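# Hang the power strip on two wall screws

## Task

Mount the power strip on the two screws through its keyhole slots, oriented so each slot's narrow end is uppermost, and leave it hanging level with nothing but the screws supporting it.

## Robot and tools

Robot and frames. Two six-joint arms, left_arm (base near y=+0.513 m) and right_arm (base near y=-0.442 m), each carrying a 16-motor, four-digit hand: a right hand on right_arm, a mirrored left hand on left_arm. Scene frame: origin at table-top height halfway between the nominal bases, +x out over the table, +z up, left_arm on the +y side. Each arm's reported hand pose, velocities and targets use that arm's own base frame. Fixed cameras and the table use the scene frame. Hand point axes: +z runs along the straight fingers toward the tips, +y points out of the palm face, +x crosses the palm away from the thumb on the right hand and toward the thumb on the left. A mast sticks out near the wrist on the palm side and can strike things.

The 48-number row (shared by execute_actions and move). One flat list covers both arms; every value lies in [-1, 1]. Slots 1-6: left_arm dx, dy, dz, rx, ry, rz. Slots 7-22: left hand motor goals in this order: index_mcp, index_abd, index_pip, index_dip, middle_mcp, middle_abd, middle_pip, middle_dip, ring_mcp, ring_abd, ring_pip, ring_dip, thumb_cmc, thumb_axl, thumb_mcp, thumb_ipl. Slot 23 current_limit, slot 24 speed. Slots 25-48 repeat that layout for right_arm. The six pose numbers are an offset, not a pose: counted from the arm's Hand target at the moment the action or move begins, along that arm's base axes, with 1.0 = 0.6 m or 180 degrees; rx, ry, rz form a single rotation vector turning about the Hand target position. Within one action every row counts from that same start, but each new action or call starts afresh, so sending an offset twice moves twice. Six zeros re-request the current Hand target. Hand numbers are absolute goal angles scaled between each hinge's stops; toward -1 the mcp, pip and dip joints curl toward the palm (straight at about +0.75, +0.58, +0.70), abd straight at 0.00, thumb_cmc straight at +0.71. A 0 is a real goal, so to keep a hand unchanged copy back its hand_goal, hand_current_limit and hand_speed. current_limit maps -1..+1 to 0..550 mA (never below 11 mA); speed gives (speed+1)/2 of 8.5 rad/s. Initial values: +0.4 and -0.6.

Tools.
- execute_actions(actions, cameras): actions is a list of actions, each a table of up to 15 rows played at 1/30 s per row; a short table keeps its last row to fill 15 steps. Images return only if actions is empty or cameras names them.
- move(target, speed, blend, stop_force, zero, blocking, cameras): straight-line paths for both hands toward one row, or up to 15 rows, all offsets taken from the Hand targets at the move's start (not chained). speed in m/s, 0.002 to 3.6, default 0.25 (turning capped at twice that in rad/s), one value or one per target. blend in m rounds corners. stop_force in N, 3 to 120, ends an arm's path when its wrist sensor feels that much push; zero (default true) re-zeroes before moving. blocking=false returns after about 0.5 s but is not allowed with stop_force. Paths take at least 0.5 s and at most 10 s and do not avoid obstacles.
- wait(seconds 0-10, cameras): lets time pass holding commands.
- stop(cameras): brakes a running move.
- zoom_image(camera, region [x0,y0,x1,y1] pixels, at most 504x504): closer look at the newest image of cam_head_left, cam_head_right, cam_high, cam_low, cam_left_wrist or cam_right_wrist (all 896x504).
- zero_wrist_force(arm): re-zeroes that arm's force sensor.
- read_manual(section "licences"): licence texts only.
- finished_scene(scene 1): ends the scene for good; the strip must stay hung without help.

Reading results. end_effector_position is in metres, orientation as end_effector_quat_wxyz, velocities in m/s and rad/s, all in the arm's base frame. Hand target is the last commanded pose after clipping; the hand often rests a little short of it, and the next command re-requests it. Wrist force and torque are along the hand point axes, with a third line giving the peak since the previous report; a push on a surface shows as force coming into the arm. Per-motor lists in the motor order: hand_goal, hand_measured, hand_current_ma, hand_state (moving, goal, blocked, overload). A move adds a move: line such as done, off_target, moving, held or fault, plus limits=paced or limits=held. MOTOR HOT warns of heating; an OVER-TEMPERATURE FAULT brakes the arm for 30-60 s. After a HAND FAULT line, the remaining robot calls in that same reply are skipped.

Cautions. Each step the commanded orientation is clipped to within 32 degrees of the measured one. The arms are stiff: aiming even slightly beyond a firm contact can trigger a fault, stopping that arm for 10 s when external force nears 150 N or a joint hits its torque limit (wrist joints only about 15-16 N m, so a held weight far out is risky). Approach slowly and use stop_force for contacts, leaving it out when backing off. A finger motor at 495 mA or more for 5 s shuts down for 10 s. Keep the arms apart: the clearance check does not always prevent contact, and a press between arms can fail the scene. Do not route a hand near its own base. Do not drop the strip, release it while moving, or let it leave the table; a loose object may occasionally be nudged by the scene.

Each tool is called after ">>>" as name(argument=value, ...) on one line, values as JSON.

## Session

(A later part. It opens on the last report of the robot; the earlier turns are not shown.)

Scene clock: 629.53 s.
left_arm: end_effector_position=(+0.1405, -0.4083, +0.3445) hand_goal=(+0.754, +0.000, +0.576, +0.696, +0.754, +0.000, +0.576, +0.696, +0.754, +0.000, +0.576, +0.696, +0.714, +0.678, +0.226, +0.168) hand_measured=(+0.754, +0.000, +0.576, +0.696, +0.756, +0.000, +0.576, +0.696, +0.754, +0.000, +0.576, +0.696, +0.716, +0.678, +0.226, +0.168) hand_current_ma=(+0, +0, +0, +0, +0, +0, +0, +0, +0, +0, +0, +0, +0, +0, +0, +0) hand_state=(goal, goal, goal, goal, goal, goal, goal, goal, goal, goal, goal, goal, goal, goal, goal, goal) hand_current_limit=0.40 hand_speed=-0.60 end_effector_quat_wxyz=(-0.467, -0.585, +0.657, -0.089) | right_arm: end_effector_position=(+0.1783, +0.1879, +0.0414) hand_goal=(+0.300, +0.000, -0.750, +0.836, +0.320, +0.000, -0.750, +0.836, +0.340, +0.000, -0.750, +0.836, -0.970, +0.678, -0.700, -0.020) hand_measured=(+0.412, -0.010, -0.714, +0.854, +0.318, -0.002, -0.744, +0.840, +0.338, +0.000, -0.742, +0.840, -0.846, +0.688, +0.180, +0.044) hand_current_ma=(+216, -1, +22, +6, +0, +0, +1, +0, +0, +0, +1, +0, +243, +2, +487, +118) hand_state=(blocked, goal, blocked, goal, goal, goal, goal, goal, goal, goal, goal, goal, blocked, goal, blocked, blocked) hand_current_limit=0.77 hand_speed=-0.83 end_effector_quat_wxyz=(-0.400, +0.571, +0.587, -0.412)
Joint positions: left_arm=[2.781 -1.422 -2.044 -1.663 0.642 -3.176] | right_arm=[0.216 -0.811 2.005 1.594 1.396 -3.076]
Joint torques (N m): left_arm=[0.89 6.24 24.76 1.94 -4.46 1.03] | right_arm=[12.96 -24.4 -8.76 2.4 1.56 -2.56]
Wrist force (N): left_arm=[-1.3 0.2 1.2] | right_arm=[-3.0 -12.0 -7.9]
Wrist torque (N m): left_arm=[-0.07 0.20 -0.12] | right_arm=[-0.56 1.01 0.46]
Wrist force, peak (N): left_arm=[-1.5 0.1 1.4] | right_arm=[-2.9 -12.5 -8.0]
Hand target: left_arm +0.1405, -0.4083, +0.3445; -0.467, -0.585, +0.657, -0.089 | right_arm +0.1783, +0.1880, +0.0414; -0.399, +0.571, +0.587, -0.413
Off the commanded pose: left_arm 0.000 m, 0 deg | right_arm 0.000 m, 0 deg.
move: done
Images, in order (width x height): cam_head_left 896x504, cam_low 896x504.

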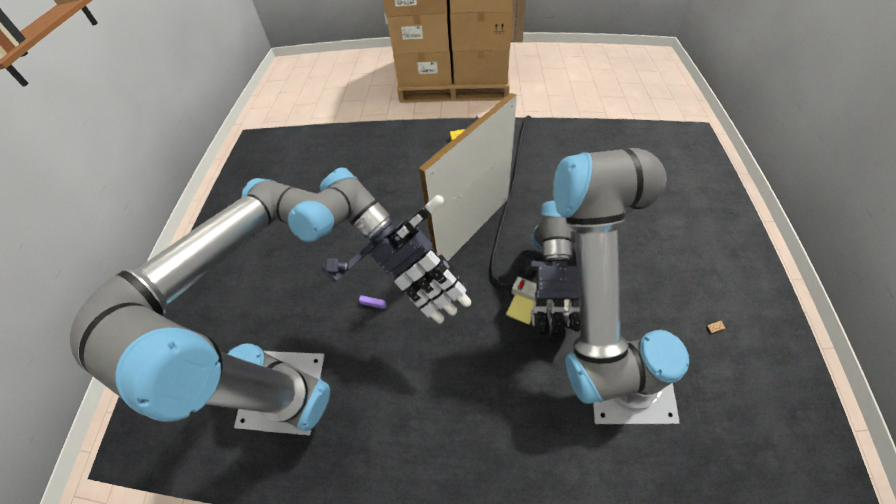

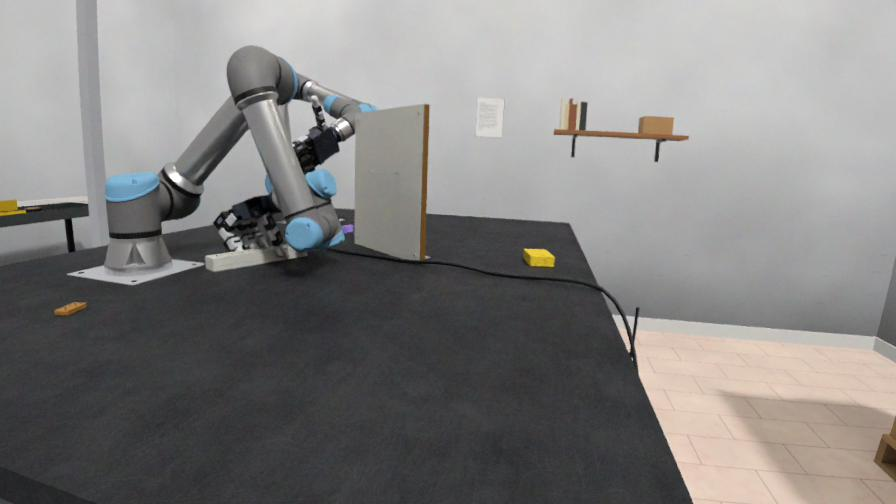

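>>> move(target=[[0,0,0,0,0,0,0.754,0,0.576,0.696,0.754,0,0.576,0.696,0.754,0,0.576,0.696,0.714,0.678,0.226,0.168,0.4,-0.6,0,0,0,0,0,0,0.8,0,-0.736,0.84,0.8,0,-0.736,0.84,0.8,0,-0.736,0.84,-0.92,0.677,0.25,0.0,0.5,-0.6],[0,0,0,0,0,0,0.754,0,0.576,0.696,0.754,0,0.576,0.696,0.754,0,0.576,0.696,0.714,0.678,0.226,0.168,0.4,-0.6,0,0,0.08,0,0,0,0.8,0,-0.736,0.84,0.8,0,-0.736,0.84,0.8,0,-0.736,0.84,-0.92,0.677,0.25,0.0,0.5,-0.6],[0,0,0,0,0,0,0.754,0,0.576,0.696,0.754,0,0.576,0.696,0.754,0,0.576,0.696,0.714,0.678,0.226,0.168,0.4,-0.6,0.0538,-0.0027,0.08,0,0,-0.1444,0.8,0,-0.736,0.84,0.8,0,-0.736,0.84,0.8,0,-0.736,0.84,-0.92,0.677,0.25,0.0,0.5,-0.6]], speed=0.2, cameras=["cam_low","cam_head_left","cam_head_right"])

>>> zoom_image(camera="cam_head_left", region=[450, 200, 650, 380])

>>> zoom_image(camera="cam_low", region=[180, 200, 380, 300])

Scene clock: 634.20 s.
left_arm: end_effector_position=(+0.1405, -0.4083, +0.3445) hand_goal=(+0.754, +0.000, +0.576, +0.696, +0.754, +0.000, +0.576, +0.696, +0.754, +0.000, +0.576, +0.696, +0.714, +0.678, +0.226, +0.168) hand_measured=(+0.754, +0.000, +0.576, +0.696, +0.756, +0.000, +0.576, +0.696, +0.754, +0.000, +0.576, +0.696, +0.716, +0.678, +0.226, +0.168) hand_current_ma=(+0, +0, +0, +0, +0, +0, +0, +0, +0, +0, +0, +0, +0, +0, +0, +0) hand_state=(goal, goal, goal, goal, goal, goal, goal, goal, goal, goal, goal, goal, goal, goal, goal, goal) hand_current_limit=0.40 hand_speed=-0.60 end_effector_quat_wxyz=(-0.467, -0.585, +0.657, -0.089) | right_arm: end_effector_position=(+0.2106, +0.1863, +0.0894) hand_goal=(+0.800, +0.000, -0.736, +0.840, +0.800, +0.000, -0.736, +0.840, +0.800, +0.000, -0.736, +0.840, -0.920, +0.678, +0.250, +0.000) hand_measured=(+0.782, -0.002, -0.732, +0.842, +0.782, -0.002, -0.736, +0.840, +0.782, +0.000, -0.736, +0.840, -0.912, +0.680, +0.250, +0.002) hand_current_ma=(-6, +0, +0, +0, -6, +0, +0, +0, -6, +0, +0, +0, +2, +0, +0, +0) hand_state=(goal, goal, goal, goal, goal, goal, goal, goal, goal, goal, goal, goal, goal, goal, goal, goal) hand_current_limit=0.50 hand_speed=-0.60 end_effector_quat_wxyz=(-0.482, +0.688, +0.444, -0.312)
Joint positions: left_arm=[2.781 -1.422 -2.044 -1.663 0.642 -3.176] | right_arm=[-0.007 -0.939 2.047 1.657 1.181 -2.99]
Joint torques (N m): left_arm=[0.79 5.29 25.55 1.76 -4.44 1.06] | right_arm=[-10.9 -41.44 1.06 0.33 -1.94 1.79]
Wrist force (N): left_arm=[-1.2 0.1 1.4] | right_arm=[0.1 -0.4 -2.1]
Wrist torque (N m): left_arm=[-0.10 0.18 -0.11] | right_arm=[0.11 0.08 0.08]
Wrist force, peak (N): left_arm=[-1.4 -0.2 1.4] | right_arm=[-2.9 -13.0 -8.0]
Hand target: left_arm +0.1405, -0.4083, +0.3445; -0.467, -0.585, +0.657, -0.089 | right_arm +0.2106, +0.1863, +0.0894; -0.482, +0.688, +0.444, -0.312
Off the commanded pose: left_arm 0.000 m, 0 deg | right_arm 0.000 m, 0 deg.
move: done
Images, in order (width x height): cam_head_left 896x504, cam_head_right 896x504, cam_low 896x504.

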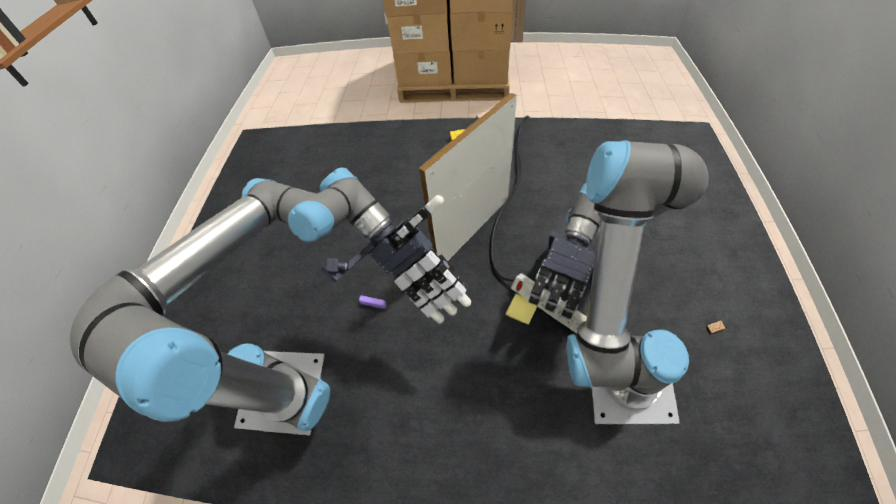

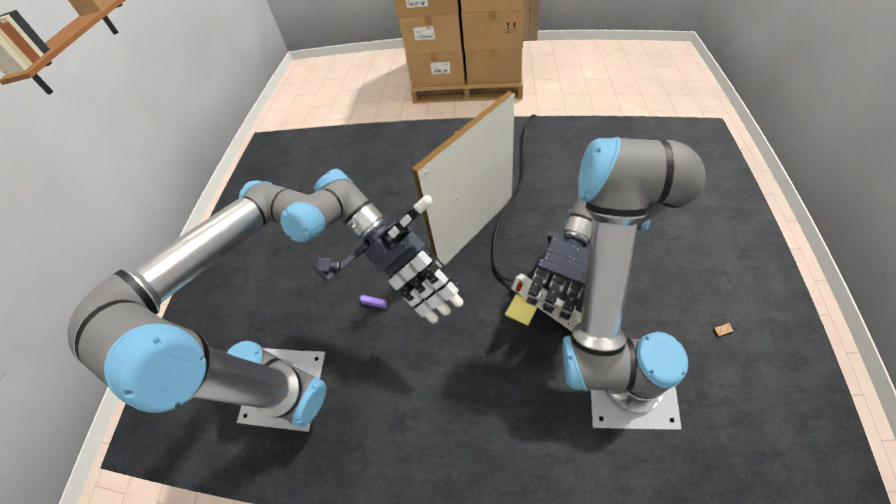

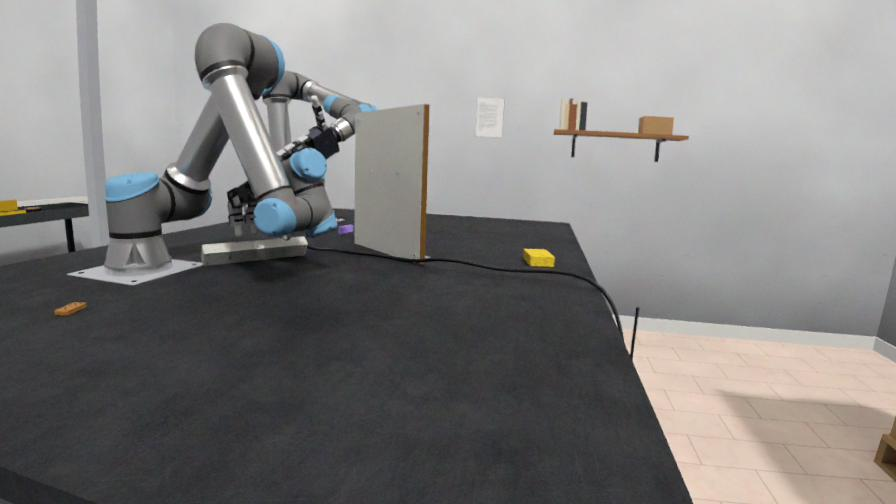

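Scaled by 2.520 from the camera's 896x504 image, which has a finer 1280x720 frame.

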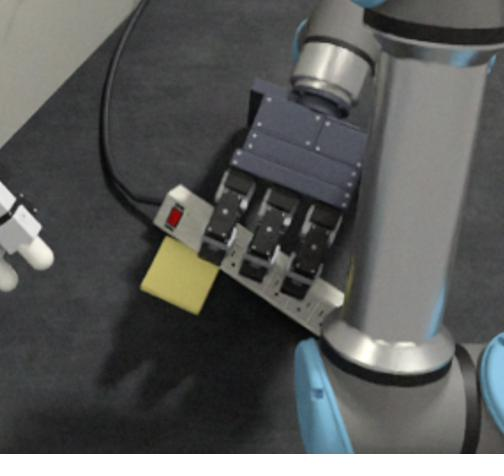

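Scaled by 2.520 from the camera's 896x504 image, which has a finer 1280x720 frame.

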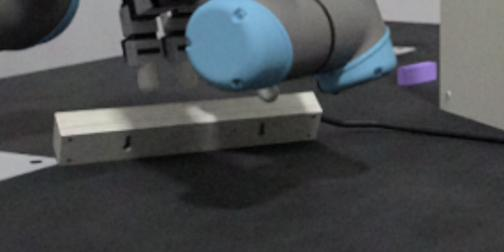

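>>> zoom_image(camera="cam_low", region=[190, 220, 320, 280])

>>> zoom_image(camera="cam_head_left", region=[500, 260, 600, 350])

>>> zoom_image(camera="cam_head_right", region=[500, 260, 600, 350])

Scaled by 3.877 from the camera's 896x504 image, which has a finer 1280x720 frame.

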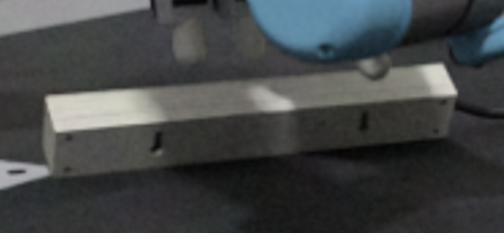

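Scaled by 5.040 from the camera's 896x504 image, which has a finer 1280x720 frame.

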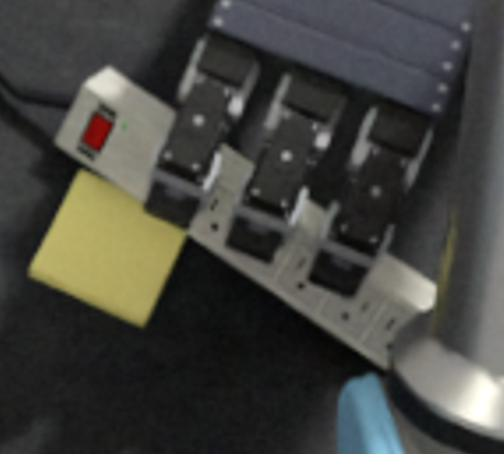

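Scaled by 5.040 from the camera's 896x504 image, which has a finer 1280x720 frame.

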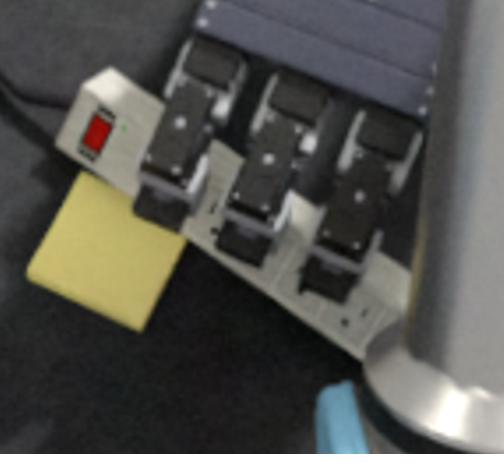

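>>> move(target=[0,0,0,0,0,0,0.754,0,0.576,0.696,0.754,0,0.576,0.696,0.754,0,0.576,0.696,0.714,0.678,0.226,0.168,0.4,-0.6,-0.0931,0.0492,0.01,0,0,-0.0761,0.46,0,-0.736,0.84,0.46,0,-0.736,0.84,0.46,0,-0.736,0.84,-0.82,0.677,0.75,0.0,0.5,-0.5], speed=0.2, cameras=["cam_low","cam_head_left"])

>>> zoom_image(camera="cam_head_left", region=[480, 240, 620, 360])

>>> zoom_image(camera="cam_low", region=[190, 210, 330, 280])

Scene clock: 639.37 s.
left_arm: end_effector_position=(+0.1405, -0.4083, +0.3445) hand_goal=(+0.754, +0.000, +0.576, +0.696, +0.754, +0.000, +0.576, +0.696, +0.754, +0.000, +0.576, +0.696, +0.714, +0.678, +0.226, +0.168) hand_measured=(+0.754, +0.000, +0.576, +0.696, +0.756, +0.000, +0.576, +0.696, +0.754, +0.000, +0.576, +0.696, +0.716, +0.678, +0.226, +0.168) hand_current_ma=(+0, +0, +0, +0, +0, +0, +0, +0, +0, +0, +0, +0, +0, +0, +0, +0) hand_state=(goal, goal, goal, goal, goal, goal, goal, goal, goal, goal, goal, goal, goal, goal, goal, goal) hand_current_limit=0.40 hand_speed=-0.60 end_effector_quat_wxyz=(-0.467, -0.585, +0.657, -0.089) | right_arm: end_effector_position=(+0.1548, +0.2158, +0.0954) hand_goal=(+0.460, +0.000, -0.736, +0.840, +0.460, +0.000, -0.736, +0.840, +0.460, +0.000, -0.736, +0.840, -0.820, +0.678, +0.750, +0.000) hand_measured=(+0.456, -0.002, -0.732, +0.842, +0.456, -0.002, -0.736, +0.840, +0.456, +0.000, -0.736, +0.840, -0.820, +0.680, +0.740, +0.002) hand_current_ma=(+0, +0, +0, +0, +0, +0, +0, +0, +0, +0, +0, +0, +0, +0, -3, +0) hand_state=(goal, goal, goal, goal, goal, goal, goal, goal, goal, goal, goal, goal, goal, goal, goal, goal) hand_current_limit=0.50 hand_speed=-0.50 end_effector_quat_wxyz=(-0.516, +0.736, +0.359, -0.253)
Joint positions: left_arm=[2.781 -1.422 -2.044 -1.663 0.642 -3.176] | right_arm=[-0.046 -1.043 2.257 1.51 0.996 -2.903]
Joint torques (N m): left_arm=[1.45 6.31 25.88 1.83 -4.6 1.11] | right_arm=[-10.02 -35.03 2.46 0.41 -2.51 1.66]
Wrist force (N): left_arm=[-1.1 0.1 1.2] | right_arm=[0.2 -0.8 -2.2]
Wrist torque (N m): left_arm=[-0.10 0.17 -0.10] | right_arm=[0.15 0.08 0.07]
Wrist force, peak (N): left_arm=[-1.5 0.1 1.4] | right_arm=[0.2 0.1 -2.6]
Hand target: left_arm +0.1405, -0.4083, +0.3445; -0.467, -0.585, +0.657, -0.089 | right_arm +0.1548, +0.2159, +0.0954; -0.516, +0.736, +0.358, -0.252
Off the commanded pose: left_arm 0.000 m, 0 deg | right_arm 0.000 m, 0 deg.
move: done
Images, in order (width x height): cam_head_left 896x504, cam_low 896x504.

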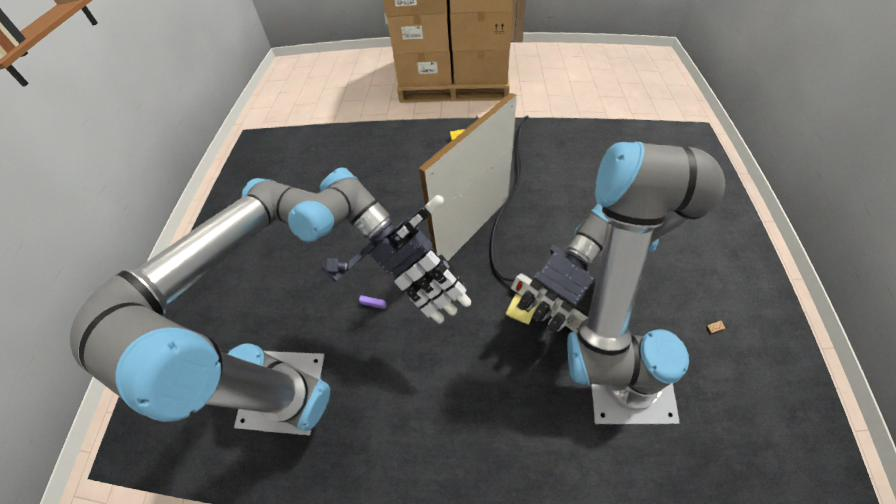

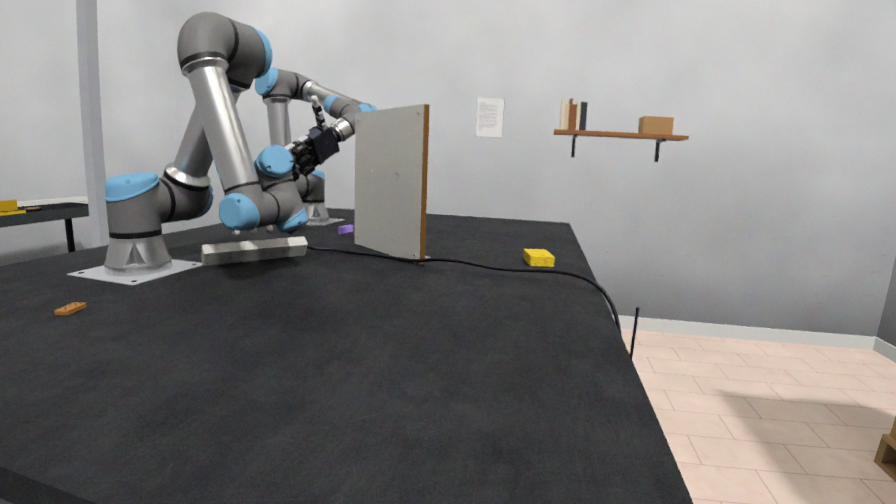

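Scaled by 3.600 from the camera's 896x504 image, which has a finer 1280x720 frame.

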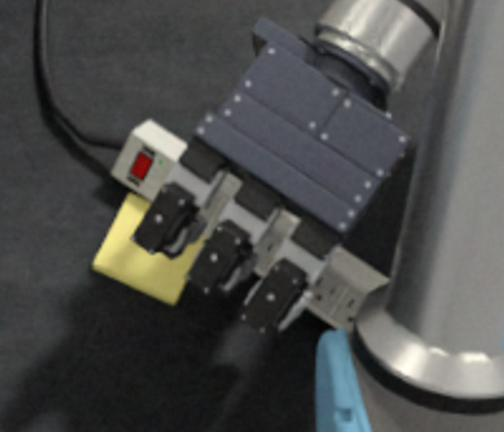

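Scaled by 3.600 from the camera's 896x504 image, which has a finer 1280x720 frame.

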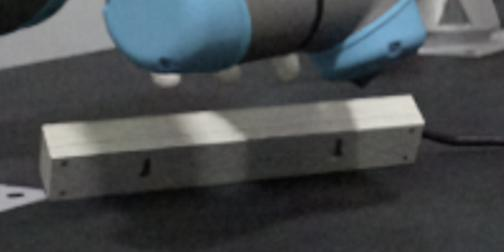

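>>> move(target=[0,0,0,0,0,0,0.754,0,0.576,0.696,0.754,0,0.576,0.696,0.754,0,0.576,0.696,0.714,0.678,0.226,0.168,0.4,-0.6,0,0,-0.063,0,0,0,0.46,0,-0.736,0.84,0.46,0,-0.736,0.84,0.46,0,-0.736,0.84,-0.82,0.677,0.75,0.0,0.5,-0.5], speed=0.1, stop_force=8, cameras=["cam_low","cam_head_left"])

>>> zoom_image(camera="cam_head_left", region=[480, 240, 620, 360])

>>> zoom_image(camera="cam_low", region=[190, 210, 330, 280])

Scene clock: 641.40 s.
left_arm: end_effector_position=(+0.1405, -0.4083, +0.3445) hand_goal=(+0.754, +0.000, +0.576, +0.696, +0.754, +0.000, +0.576, +0.696, +0.754, +0.000, +0.576, +0.696, +0.714, +0.678, +0.226, +0.168) hand_measured=(+0.754, +0.000, +0.576, +0.696, +0.756, +0.000, +0.576, +0.696, +0.754, +0.000, +0.576, +0.696, +0.716, +0.678, +0.226, +0.168) hand_current_ma=(+0, +0, +0, +0, +0, +0, +0, +0, +0, +0, +0, +0, +0, +0, +0, +0) hand_state=(goal, goal, goal, goal, goal, goal, goal, goal, goal, goal, goal, goal, goal, goal, goal, goal) hand_current_limit=0.40 hand_speed=-0.60 end_effector_quat_wxyz=(-0.467, -0.585, +0.657, -0.089) | right_arm: end_effector_position=(+0.1548, +0.2159, +0.0576) hand_goal=(+0.460, +0.000, -0.736, +0.840, +0.460, +0.000, -0.736, +0.840, +0.460, +0.000, -0.736, +0.840, -0.820, +0.678, +0.750, +0.000) hand_measured=(+0.456, -0.002, -0.732, +0.842, +0.456, -0.002, -0.736, +0.840, +0.456, +0.000, -0.736, +0.840, -0.820, +0.680, +0.740, +0.002) hand_current_ma=(+0, +0, +0, +0, +0, +0, +0, +0, +0, +0, +0, +0, +0, +0, -3, +0) hand_state=(goal, goal, goal, goal, goal, goal, goal, goal, goal, goal, goal, goal, goal, goal, goal, goal) hand_current_limit=0.50 hand_speed=-0.50 end_effector_quat_wxyz=(-0.516, +0.736, +0.358, -0.252)
Joint positions: left_arm=[2.781 -1.422 -2.044 -1.663 0.642 -3.176] | right_arm=[-0.046 -0.934 2.252 1.406 0.996 -2.903]
Joint torques (N m): left_arm=[1.12 6.02 25.29 1.76 -4.72 1.03] | right_arm=[9.02 -22.1 -7.65 0.22 -1.97 -0.22]
Wrist force (N): left_arm=[-1.0 -0.2 0.9] | right_arm=[0.3 -0.5 -2.1]
Wrist torque (N m): left_arm=[-0.09 0.14 -0.08] | right_arm=[0.17 0.06 0.08]
Wrist force, peak (N): left_arm=[-1.5 -0.3 1.4] | right_arm=[0.2 -1.2 -2.2]
Hand target: left_arm +0.1405, -0.4083, +0.3445; -0.467, -0.585, +0.657, -0.089 | right_arm +0.1548, +0.2159, +0.0576; -0.516, +0.736, +0.358, -0.252
Off the commanded pose: left_arm 0.000 m, 0 deg | right_arm 0.000 m, 0 deg.
move: done
Images, in order (width x height): cam_head_left 896x504, cam_low 896x504.

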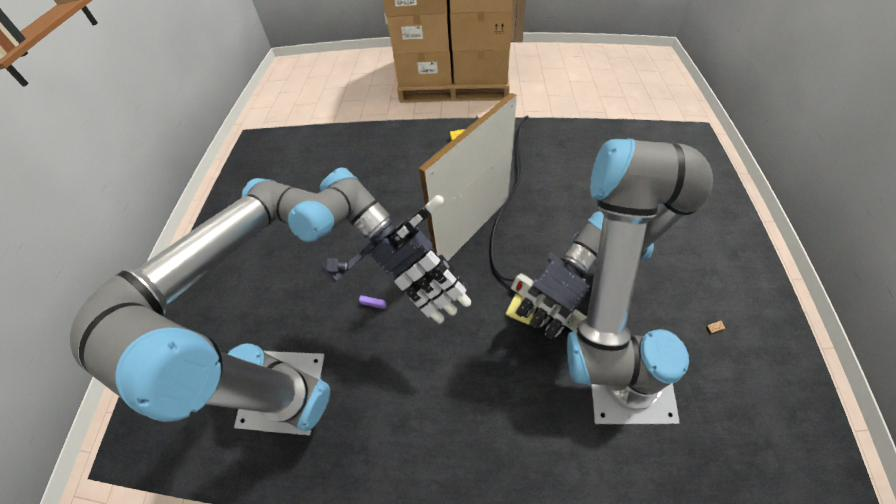

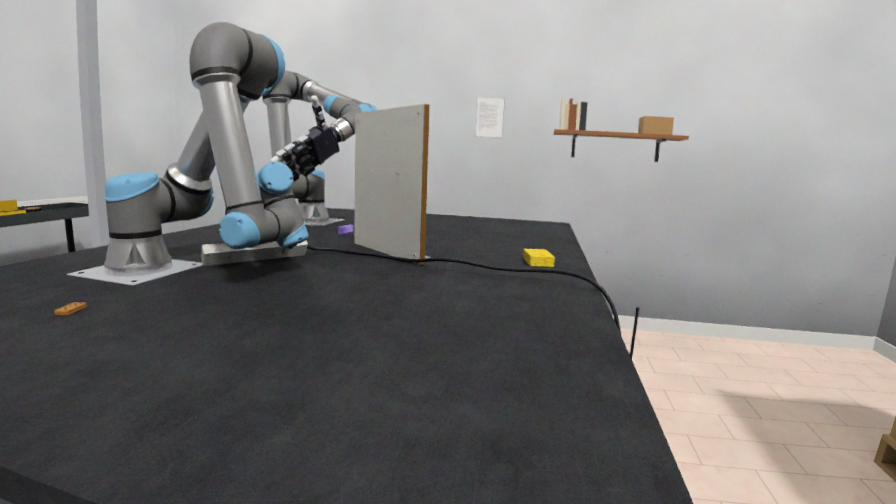

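Scaled by 3.600 from the camera's 896x504 image, which has a finer 1280x720 frame.

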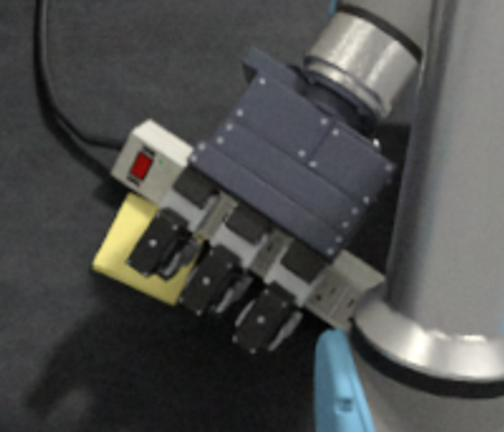

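Scaled by 3.600 from the camera's 896x504 image, which has a finer 1280x720 frame.

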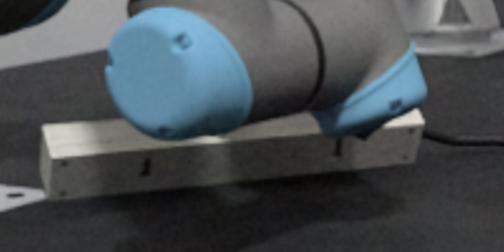

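Push to tip: along −b'.

>>> move(target=[0,0,0,0,0,0,0.754,0,0.576,0.696,0.754,0,0.576,0.696,0.754,0,0.576,0.696,0.714,0.678,0.226,0.168,0.4,-0.6,0.0395,-0.0307,0,0,0,0,0.46,0,-0.736,0.84,0.46,0,-0.736,0.84,0.46,0,-0.736,0.84,-0.82,0.677,0.75,0.0,0.7,-0.5], speed=0.03, cameras=["cam_low","cam_head_left"])

>>> zoom_image(camera="cam_low", region=[190, 210, 330, 280])

Scene clock: 643.03 s.
left_arm: end_effector_position=(+0.1405, -0.4083, +0.3445) hand_goal=(+0.754, +0.000, +0.576, +0.696, +0.754, +0.000, +0.576, +0.696, +0.754, +0.000, +0.576, +0.696, +0.714, +0.678, +0.226, +0.168) hand_measured=(+0.754, +0.000, +0.576, +0.696, +0.756, +0.000, +0.576, +0.696, +0.754, +0.000, +0.576, +0.696, +0.716, +0.678, +0.226, +0.168) hand_current_ma=(+0, +0, +0, +0, +0, +0, +0, +0, +0, +0, +0, +0, +0, +0, +0, +0) hand_state=(goal, goal, goal, goal, goal, goal, goal, goal, goal, goal, goal, goal, goal, goal, goal, goal) hand_current_limit=0.40 hand_speed=-0.60 end_effector_quat_wxyz=(-0.467, -0.585, +0.657, -0.089) | right_arm: end_effector_position=(+0.1783, +0.1975, +0.0576) hand_goal=(+0.460, +0.000, -0.736, +0.840, +0.460, +0.000, -0.736, +0.840, +0.460, +0.000, -0.736, +0.840, -0.820, +0.678, +0.750, +0.000) hand_measured=(+0.456, -0.002, -0.732, +0.842, +0.458, -0.002, -0.736, +0.840, +0.466, +0.000, -0.734, +0.840, -0.820, +0.680, +0.740, +0.002) hand_current_ma=(+0, +0, +0, +0, +0, +0, +0, +0, +1, +0, +0, +0, +0, +0, -3, +0) hand_state=(goal, goal, goal, goal, goal, goal, goal, goal, goal, goal, goal, goal, goal, goal, goal, goal) hand_current_limit=0.70 hand_speed=-0.50 end_effector_quat_wxyz=(-0.516, +0.736, +0.358, -0.252)
Joint positions: left_arm=[2.781 -1.422 -2.044 -1.663 0.642 -3.176] | right_arm=[-0.098 -0.919 2.206 1.45 1.044 -2.927]
Joint torques (N m): left_arm=[0.46 6.44 25.58 1.83 -4.73 0.86] | right_arm=[-9.29 -22.43 -8.17 4.5 0.85 -1.47]
Wrist force (N): left_arm=[-1.2 -0.1 1.2] | right_arm=[-0.1 -1.4 -1.5]
Wrist torque (N m): left_arm=[-0.10 0.17 -0.10] | right_arm=[0.15 0.06 0.09]
Wrist force, peak (N): left_arm=[-1.5 -0.3 1.2] | right_arm=[0.3 -1.7 -1.8]
Hand target: left_arm +0.1405, -0.4083, +0.3445; -0.467, -0.585, +0.657, -0.089 | right_arm +0.1785, +0.1974, +0.0576; -0.516, +0.736, +0.358, -0.252
Off the commanded pose: left_arm 0.000 m, 0 deg | right_arm 0.000 m, 0 deg.
move: done
Images, in order (width x height): cam_head_left 896x504, cam_low 896x504.

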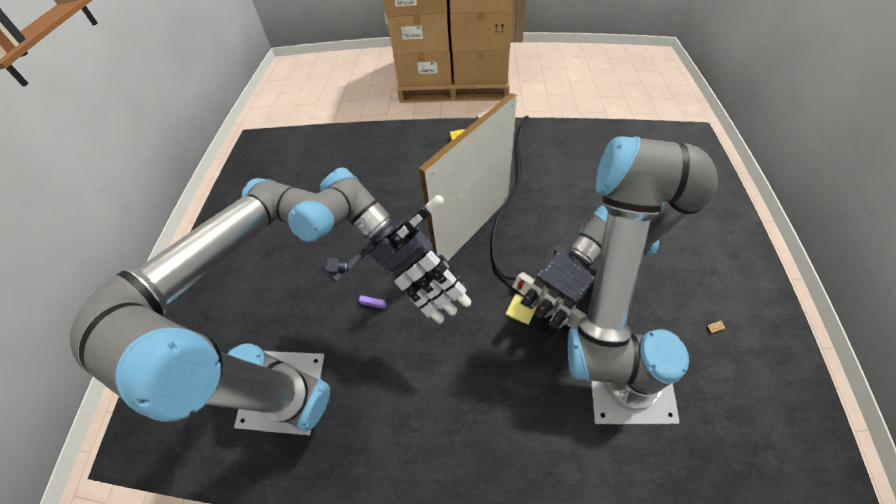

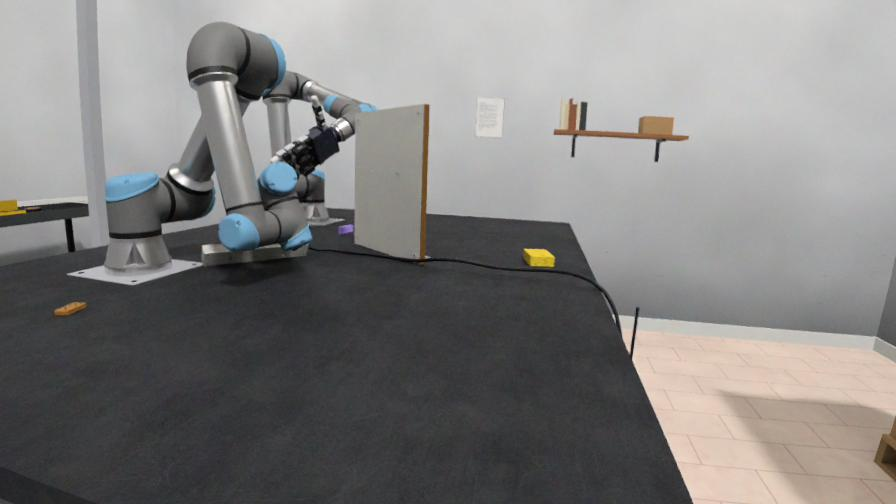

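Scaled by 3.600 from the camera's 896x504 image, which has a finer 1280x720 frame.

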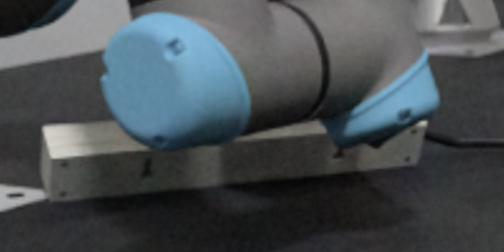

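>>> move(target=[0,0,0,0,0,0,0.754,0,0.576,0.696,0.754,0,0.576,0.696,0.754,0,0.576,0.696,0.714,0.678,0.226,0.168,0.4,-0.6,0.0197,-0.0153,0,0,0,0.022,0.46,0,-0.736,0.84,0.46,0,-0.736,0.84,0.46,0,-0.736,0.84,-0.82,0.677,0.75,0.0,0.7,-0.5], speed=0.03, cameras=["cam_low","cam_head_left"])

>>> zoom_image(camera="cam_low", region=[190, 210, 330, 280])

>>> zoom_image(camera="cam_head_left", region=[480, 240, 620, 360])

Scene clock: 644.87 s.
left_arm: end_effector_position=(+0.1405, -0.4083, +0.3445) hand_goal=(+0.754, +0.000, +0.576, +0.696, +0.754, +0.000, +0.576, +0.696, +0.754, +0.000, +0.576, +0.696, +0.714, +0.678, +0.226, +0.168) hand_measured=(+0.754, +0.000, +0.576, +0.696, +0.756, +0.000, +0.576, +0.696, +0.754, +0.000, +0.576, +0.696, +0.716, +0.678, +0.226, +0.168) hand_current_ma=(+0, +0, +0, +0, +0, +0, +0, +0, +0, +0, +0, +0, +0, +0, +0, +0) hand_state=(goal, goal, goal, goal, goal, goal, goal, goal, goal, goal, goal, goal, goal, goal, goal, goal) hand_current_limit=0.40 hand_speed=-0.60 end_effector_quat_wxyz=(-0.467, -0.585, +0.657, -0.089) | right_arm: end_effector_position=(+0.1902, +0.1883, +0.0576) hand_goal=(+0.460, +0.000, -0.736, +0.840, +0.460, +0.000, -0.736, +0.840, +0.460, +0.000, -0.736, +0.840, -0.820, +0.678, +0.750, +0.000) hand_measured=(+0.458, -0.002, -0.732, +0.842, +0.462, -0.002, -0.736, +0.840, +0.462, +0.000, -0.734, +0.840, -0.820, +0.680, +0.740, +0.002) hand_current_ma=(+0, +0, +0, +0, +0, +0, +0, +0, +0, +0, +0, +0, +0, +0, -3, +0) hand_state=(goal, goal, goal, goal, goal, goal, goal, goal, goal, goal, goal, goal, goal, goal, goal, goal) hand_current_limit=0.70 hand_speed=-0.50 end_effector_quat_wxyz=(-0.507, +0.723, +0.384, -0.270)
Joint positions: left_arm=[2.781 -1.422 -2.044 -1.663 0.642 -3.176] | right_arm=[-0.087 -0.903 2.155 1.496 1.097 -2.953]
Joint torques (N m): left_arm=[0.63 6.03 25.14 1.63 -4.78 1.07] | right_arm=[10.21 -23.86 -9.38 4.71 0.87 -1.96]
Wrist force (N): left_arm=[-1.2 -0.2 1.3] | right_arm=[0.0 -1.5 -1.6]
Wrist torque (N m): left_arm=[-0.14 0.18 -0.10] | right_arm=[0.19 0.09 0.14]
Wrist force, peak (N): left_arm=[-1.4 -0.1 1.6] | right_arm=[-0.3 -2.1 -1.4]
Hand target: left_arm +0.1405, -0.4083, +0.3445; -0.467, -0.585, +0.657, -0.089 | right_arm +0.1903, +0.1883, +0.0576; -0.507, +0.723, +0.384, -0.270
Off the commanded pose: left_arm 0.000 m, 0 deg | right_arm 0.000 m, 0 deg.
move: done
Images, in order (width x height): cam_head_left 896x504, cam_low 896x504.

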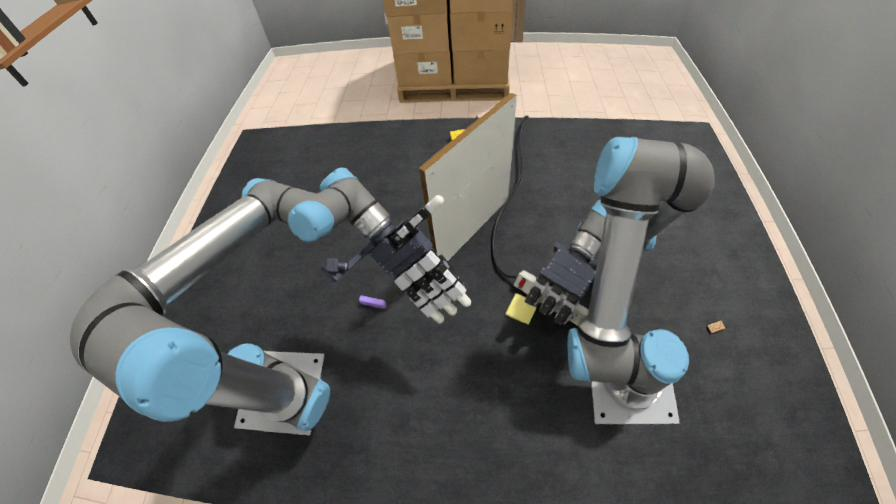

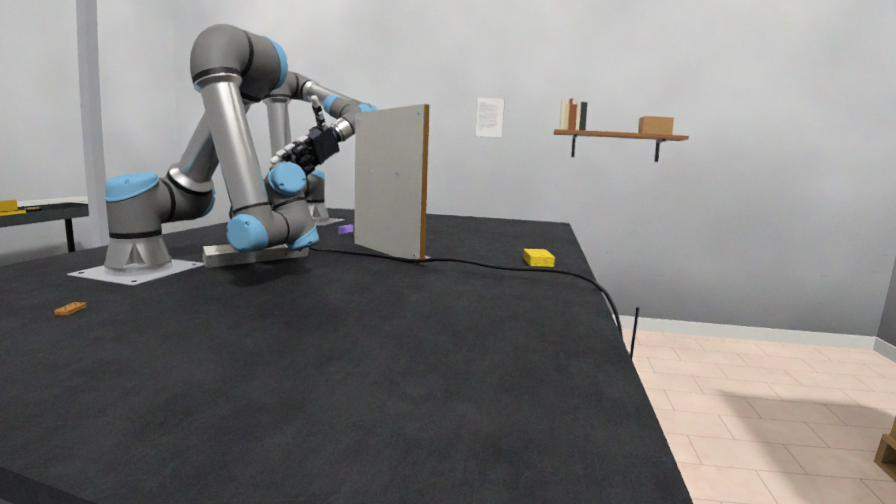

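Scaled by 3.600 from the camera's 896x504 image, which has a finer 1280x720 frame.

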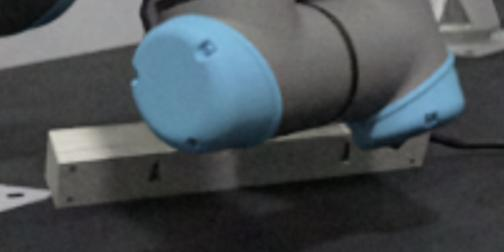

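Scaled by 3.600 from the camera's 896x504 image, which has a finer 1280x720 frame.

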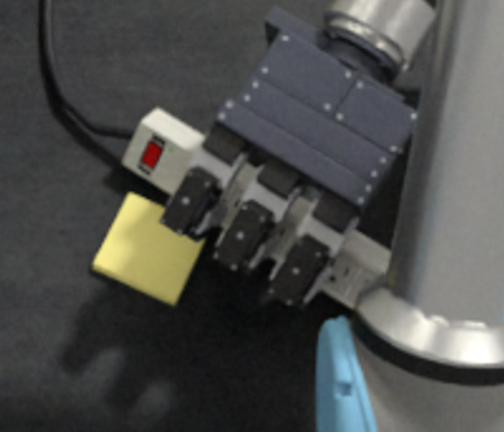

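>>> move(target=[[0,0,0,0,0,0,0.754,0,0.576,0.696,0.754,0,0.576,0.696,0.754,0,0.576,0.696,0.714,0.678,0.226,0.168,0.4,-0.6,-0.02,0.016,0.08,0,0,0,0.864,0,-0.736,0.84,0.864,0,-0.736,0.84,0.864,0,-0.736,0.84,-0.786,0.678,0.3,0.082,0.5,-0.5],[0,0,0,0,0,0,0.754,0,0.576,0.696,0.754,0,0.576,0.696,0.754,0,0.576,0.696,0.714,0.678,0.226,0.168,0.4,-0.6,0,0,0.33,-0.217,-0.323,0,0.864,0,-0.736,0.84,0.864,0,-0.736,0.84,0.864,0,-0.736,0.84,-0.786,0.678,0.3,0.082,0.5,-0.5]], speed=0.3, cameras=["cam_low","cam_head_left"])

>>> zoom_image(camera="cam_low", region=[190, 210, 330, 280])

>>> zoom_image(camera="cam_head_left", region=[480, 240, 620, 360])

Scene clock: 650.67 s.
left_arm: end_effector_position=(+0.1405, -0.4083, +0.3445) hand_goal=(+0.754, +0.000, +0.576, +0.696, +0.754, +0.000, +0.576, +0.696, +0.754, +0.000, +0.576, +0.696, +0.714, +0.678, +0.226, +0.168) hand_measured=(+0.754, +0.000, +0.576, +0.696, +0.756, +0.000, +0.576, +0.696, +0.754, +0.000, +0.576, +0.696, +0.716, +0.678, +0.226, +0.168) hand_current_ma=(+0, +0, +0, +0, +0, +0, +0, +0, +0, +0, +0, +0, +0, +0, +0, +0) hand_state=(goal, goal, goal, goal, goal, goal, goal, goal, goal, goal, goal, goal, goal, goal, goal, goal) hand_current_limit=0.40 hand_speed=-0.60 end_effector_quat_wxyz=(-0.467, -0.585, +0.657, -0.089) | right_arm: end_effector_position=(+0.1903, +0.1883, +0.2556) hand_goal=(+0.864, +0.000, -0.736, +0.840, +0.864, +0.000, -0.736, +0.840, +0.864, +0.000, -0.736, +0.840, -0.786, +0.678, +0.300, +0.082) hand_measured=(+0.862, -0.002, -0.734, +0.842, +0.862, -0.002, -0.736, +0.840, +0.862, +0.000, -0.734, +0.840, -0.786, +0.680, +0.298, +0.078) hand_current_ma=(+0, +0, +0, +0, +0, +0, +0, +0, +0, +0, +0, +0, +0, +0, +0, +0) hand_state=(goal, goal, goal, goal, goal, goal, goal, goal, goal, goal, goal, goal, goal, goal, goal, goal) hand_current_limit=0.50 hand_speed=-0.50 end_effector_quat_wxyz=(-0.001, +0.883, +0.469, +0.000)
Joint positions: left_arm=[2.781 -1.422 -2.044 -1.663 0.642 -3.176] | right_arm=[0.606 -1.631 1.892 1.308 1.569 -1.941]
Joint torques (N m): left_arm=[1.23 5.6 24.98 1.61 -4.54 1.01] | right_arm=[9.61 -8.06 -21.55 0.39 1.39 1.69]
Wrist force (N): left_arm=[-1.4 0.0 1.2] | right_arm=[0.0 -1.2 -0.5]
Wrist torque (N m): left_arm=[-0.09 0.20 -0.12] | right_arm=[0.14 -0.14 -0.23]
Wrist force, peak (N): left_arm=[-1.4 0.1 1.4] | right_arm=[1.1 -3.2 -0.3]
Hand target: left_arm +0.1405, -0.4083, +0.3445; -0.467, -0.585, +0.657, -0.089 | right_arm +0.1903, +0.1883, +0.2556; -0.001, +0.883, +0.469, +0.000
Off the commanded pose: left_arm 0.000 m, 0 deg | right_arm 0.000 m, 0 deg.
move: done
Images, in order (width x height): cam_head_left 896x504, cam_low 896x504.

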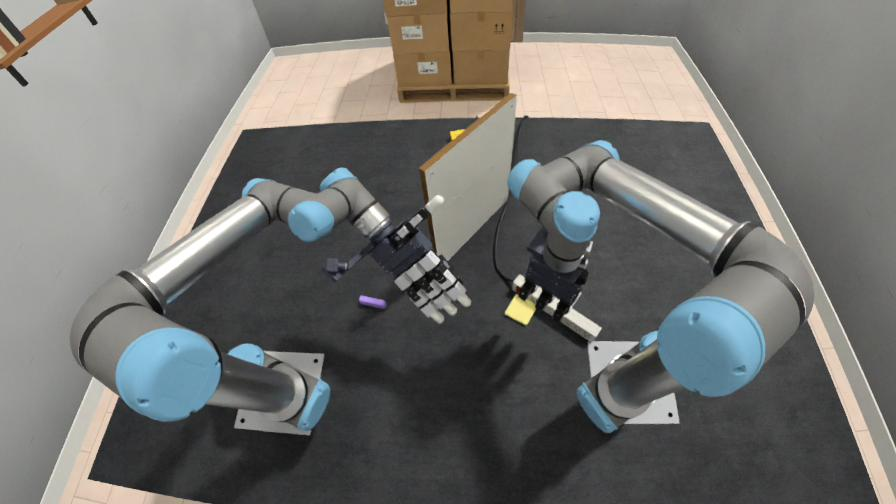

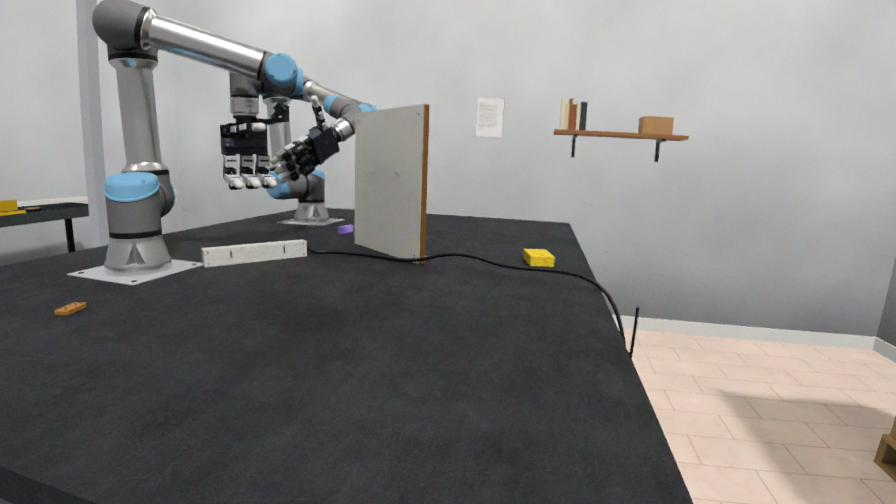

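Scaled by 3.600 from the camera's 896x504 image, which has a finer 1280x720 frame.

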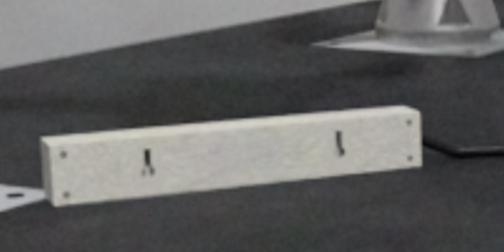

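Scaled by 3.600 from the camera's 896x504 image, which has a finer 1280x720 frame.

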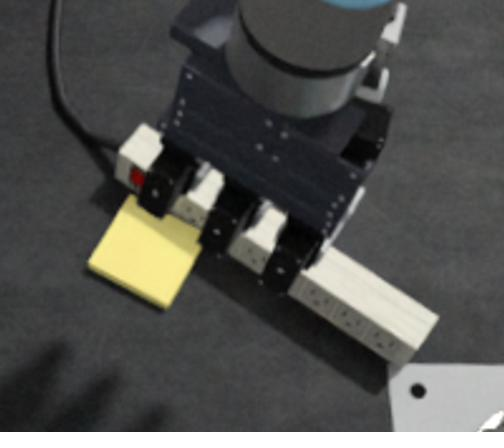

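>>> move(target=[0,0,0,0,0,0,0.754,0,0.576,0.696,0.754,0,0.576,0.696,0.754,0,0.576,0.696,0.714,0.678,0.226,0.168,0.4,-0.6,0.025,0.0175,0,0,0,-0.5556,0.864,0,-0.736,0.84,0.864,0,-0.736,0.84,0.864,0,-0.736,0.84,-0.786,0.678,0.3,0.082,0.5,-0.5], speed=0.5)

>>> move(target=[0,0,0,0,0,0,0.754,0,0.576,0.696,0.754,0,0.576,0.696,0.754,0,0.576,0.696,0.714,0.678,0.226,0.168,0.4,-0.6,0.025,0.0175,0,0,0,-0.4506,0.864,0,-0.736,0.84,0.864,0,-0.736,0.84,0.864,0,-0.736,0.84,-0.786,0.678,0.3,0.082,0.5,-0.5], speed=0.5, cameras=["cam_low","cam_head_left"])

Scene clock: 654.17 s.
left_arm: end_effector_position=(+0.1405, -0.4083, +0.3445) hand_goal=(+0.754, +0.000, +0.576, +0.696, +0.754, +0.000, +0.576, +0.696, +0.754, +0.000, +0.576, +0.696, +0.714, +0.678, +0.226, +0.168) hand_measured=(+0.754, +0.000, +0.576, +0.696, +0.756, +0.000, +0.576, +0.696, +0.754, +0.000, +0.576, +0.696, +0.716, +0.678, +0.226, +0.168) hand_current_ma=(+0, +0, +0, +0, +0, +0, +0, +0, +0, +0, +0, +0, +0, +0, +0, +0) hand_state=(goal, goal, goal, goal, goal, goal, goal, goal, goal, goal, goal, goal, goal, goal, goal, goal) hand_current_limit=0.40 hand_speed=-0.60 end_effector_quat_wxyz=(-0.467, -0.585, +0.657, -0.089) | right_arm: end_effector_position=(+0.2053, +0.1988, +0.2556) hand_goal=(+0.864, +0.000, -0.736, +0.840, +0.864, +0.000, -0.736, +0.840, +0.864, +0.000, -0.736, +0.840, -0.786, +0.678, +0.300, +0.082) hand_measured=(+0.862, -0.002, -0.734, +0.842, +0.862, -0.002, -0.736, +0.840, +0.862, +0.000, -0.734, +0.840, -0.786, +0.680, +0.298, +0.078) hand_current_ma=(+0, +0, +0, +0, +0, +0, +0, +0, +0, +0, +0, +0, +0, +0, +0, +0) hand_state=(goal, goal, goal, goal, goal, goal, goal, goal, goal, goal, goal, goal, goal, goal, goal, goal) hand_current_limit=0.50 hand_speed=-0.50 end_effector_quat_wxyz=(+0.000, +0.927, -0.375, +0.001)
Joint positions: left_arm=[2.781 -1.422 -2.044 -1.663 0.642 -3.176] | right_arm=[0.35 -1.413 1.663 1.32 1.572 -0.452]
Joint torques (N m): left_arm=[1.95 6.52 25.44 1.73 -4.7 0.93] | right_arm=[-9.98 -31.44 -8.46 0.65 1.35 1.48]
Wrist force (N): left_arm=[-1.0 0.0 1.2] | right_arm=[0.1 -1.1 -0.5]
Wrist torque (N m): left_arm=[-0.10 0.15 -0.09] | right_arm=[0.13 -0.15 -0.22]
Wrist force, peak (N): left_arm=[-1.2 -0.2 1.6] | right_arm=[0.5 -1.3 -0.4]
Hand target: left_arm +0.1405, -0.4083, +0.3445; -0.467, -0.585, +0.657, -0.089 | right_arm +0.2053, +0.1988, +0.2556; +0.000, +0.927, -0.375, +0.001
Off the commanded pose: left_arm 0.000 m, 0 deg | right_arm 0.000 m, 0 deg.
move: done

Scene clock: 656.37 s.
left_arm: end_effector_position=(+0.1405, -0.4083, +0.3445) hand_goal=(+0.754, +0.000, +0.576, +0.696, +0.754, +0.000, +0.576, +0.696, +0.754, +0.000, +0.576, +0.696, +0.714, +0.678, +0.226, +0.168) hand_measured=(+0.754, +0.000, +0.576, +0.696, +0.756, +0.000, +0.576, +0.696, +0.754, +0.000, +0.576, +0.696, +0.716, +0.678, +0.226, +0.168) hand_current_ma=(+0, +0, +0, +0, +0, +0, +0, +0, +0, +0, +0, +0, +0, +0, +0, +0) hand_state=(goal, goal, goal, goal, goal, goal, goal, goal, goal, goal, goal, goal, goal, goal, goal, goal) hand_current_limit=0.40 hand_speed=-0.60 end_effector_quat_wxyz=(-0.467, -0.585, +0.657, -0.089) | right_arm: end_effector_position=(+0.2203, +0.2093, +0.2556) hand_goal=(+0.864, +0.000, -0.736, +0.840, +0.864, +0.000, -0.736, +0.840, +0.864, +0.000, -0.736, +0.840, -0.786, +0.678, +0.300, +0.082) hand_measured=(+0.862, -0.002, -0.734, +0.842, +0.862, -0.002, -0.736, +0.840, +0.862, +0.000, -0.734, +0.840, -0.786, +0.680, +0.298, +0.078) hand_current_ma=(+0, +0, +0, +0, +0, +0, +0, +0, +0, +0, +0, +0, +0, +0, +0, +0) hand_state=(goal, goal, goal, goal, goal, goal, goal, goal, goal, goal, goal, goal, goal, goal, goal, goal) hand_current_limit=0.50 hand_speed=-0.50 end_effector_quat_wxyz=(+0.000, -0.461, +0.888, -0.001)
Joint positions: left_arm=[2.781 -1.422 -2.044 -1.663 0.642 -3.176] | right_arm=[0.032 -1.566 1.829 1.307 1.573 0.645]
Joint torques (N m): left_arm=[0.69 6.88 26.15 1.75 -4.78 1.14] | right_arm=[-9.42 -24.83 -8.56 4.87 1.25 1.32]
Wrist force (N): left_arm=[-1.1 -0.1 1.2] | right_arm=[0.3 -1.1 -0.5]
Wrist torque (N m): left_arm=[-0.12 0.16 -0.09] | right_arm=[0.14 -0.18 -0.21]
Wrist force, peak (N): left_arm=[-1.5 -0.1 1.5] | right_arm=[0.7 -1.2 -0.5]
Hand target: left_arm +0.1405, -0.4083, +0.3445; -0.467, -0.585, +0.657, -0.089 | right_arm +0.2203, +0.2093, +0.2556; -0.001, -0.461, +0.888, -0.001
Off the commanded pose: left_arm 0.000 m, 0 deg | right_arm 0.000 m, 0 deg.
move: done
Images, in order (width x height): cam_head_left 896x504, cam_low 896x504.

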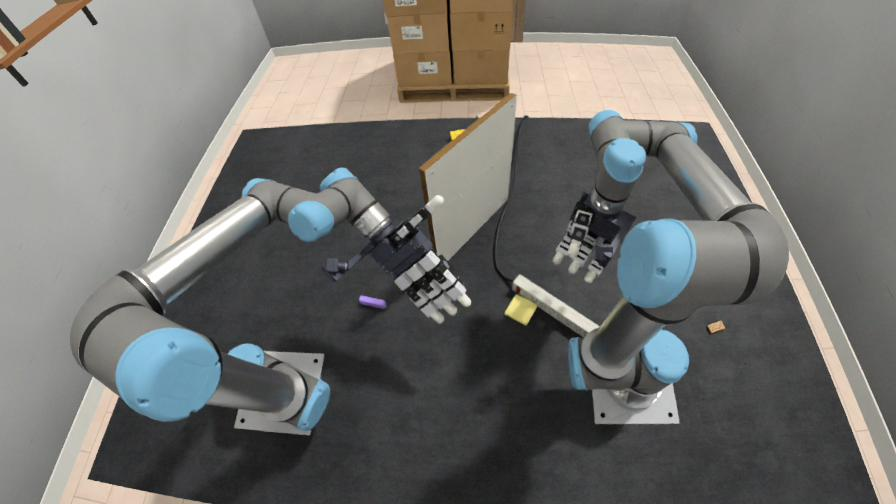

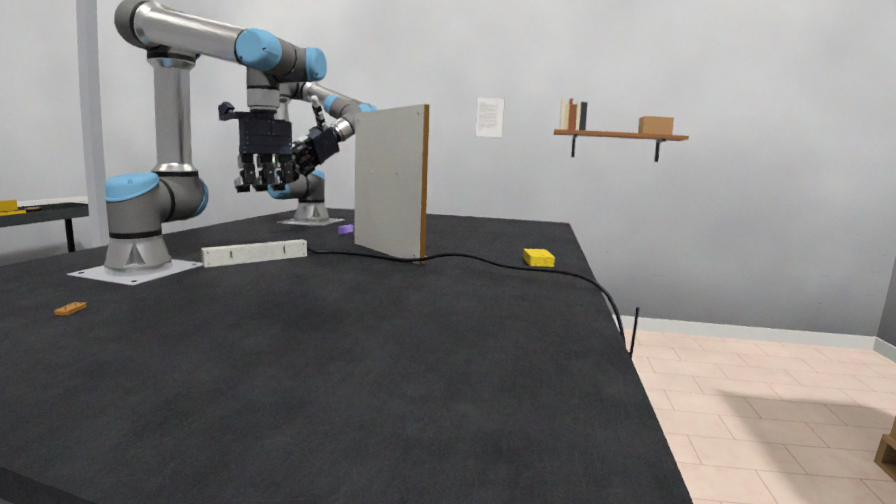

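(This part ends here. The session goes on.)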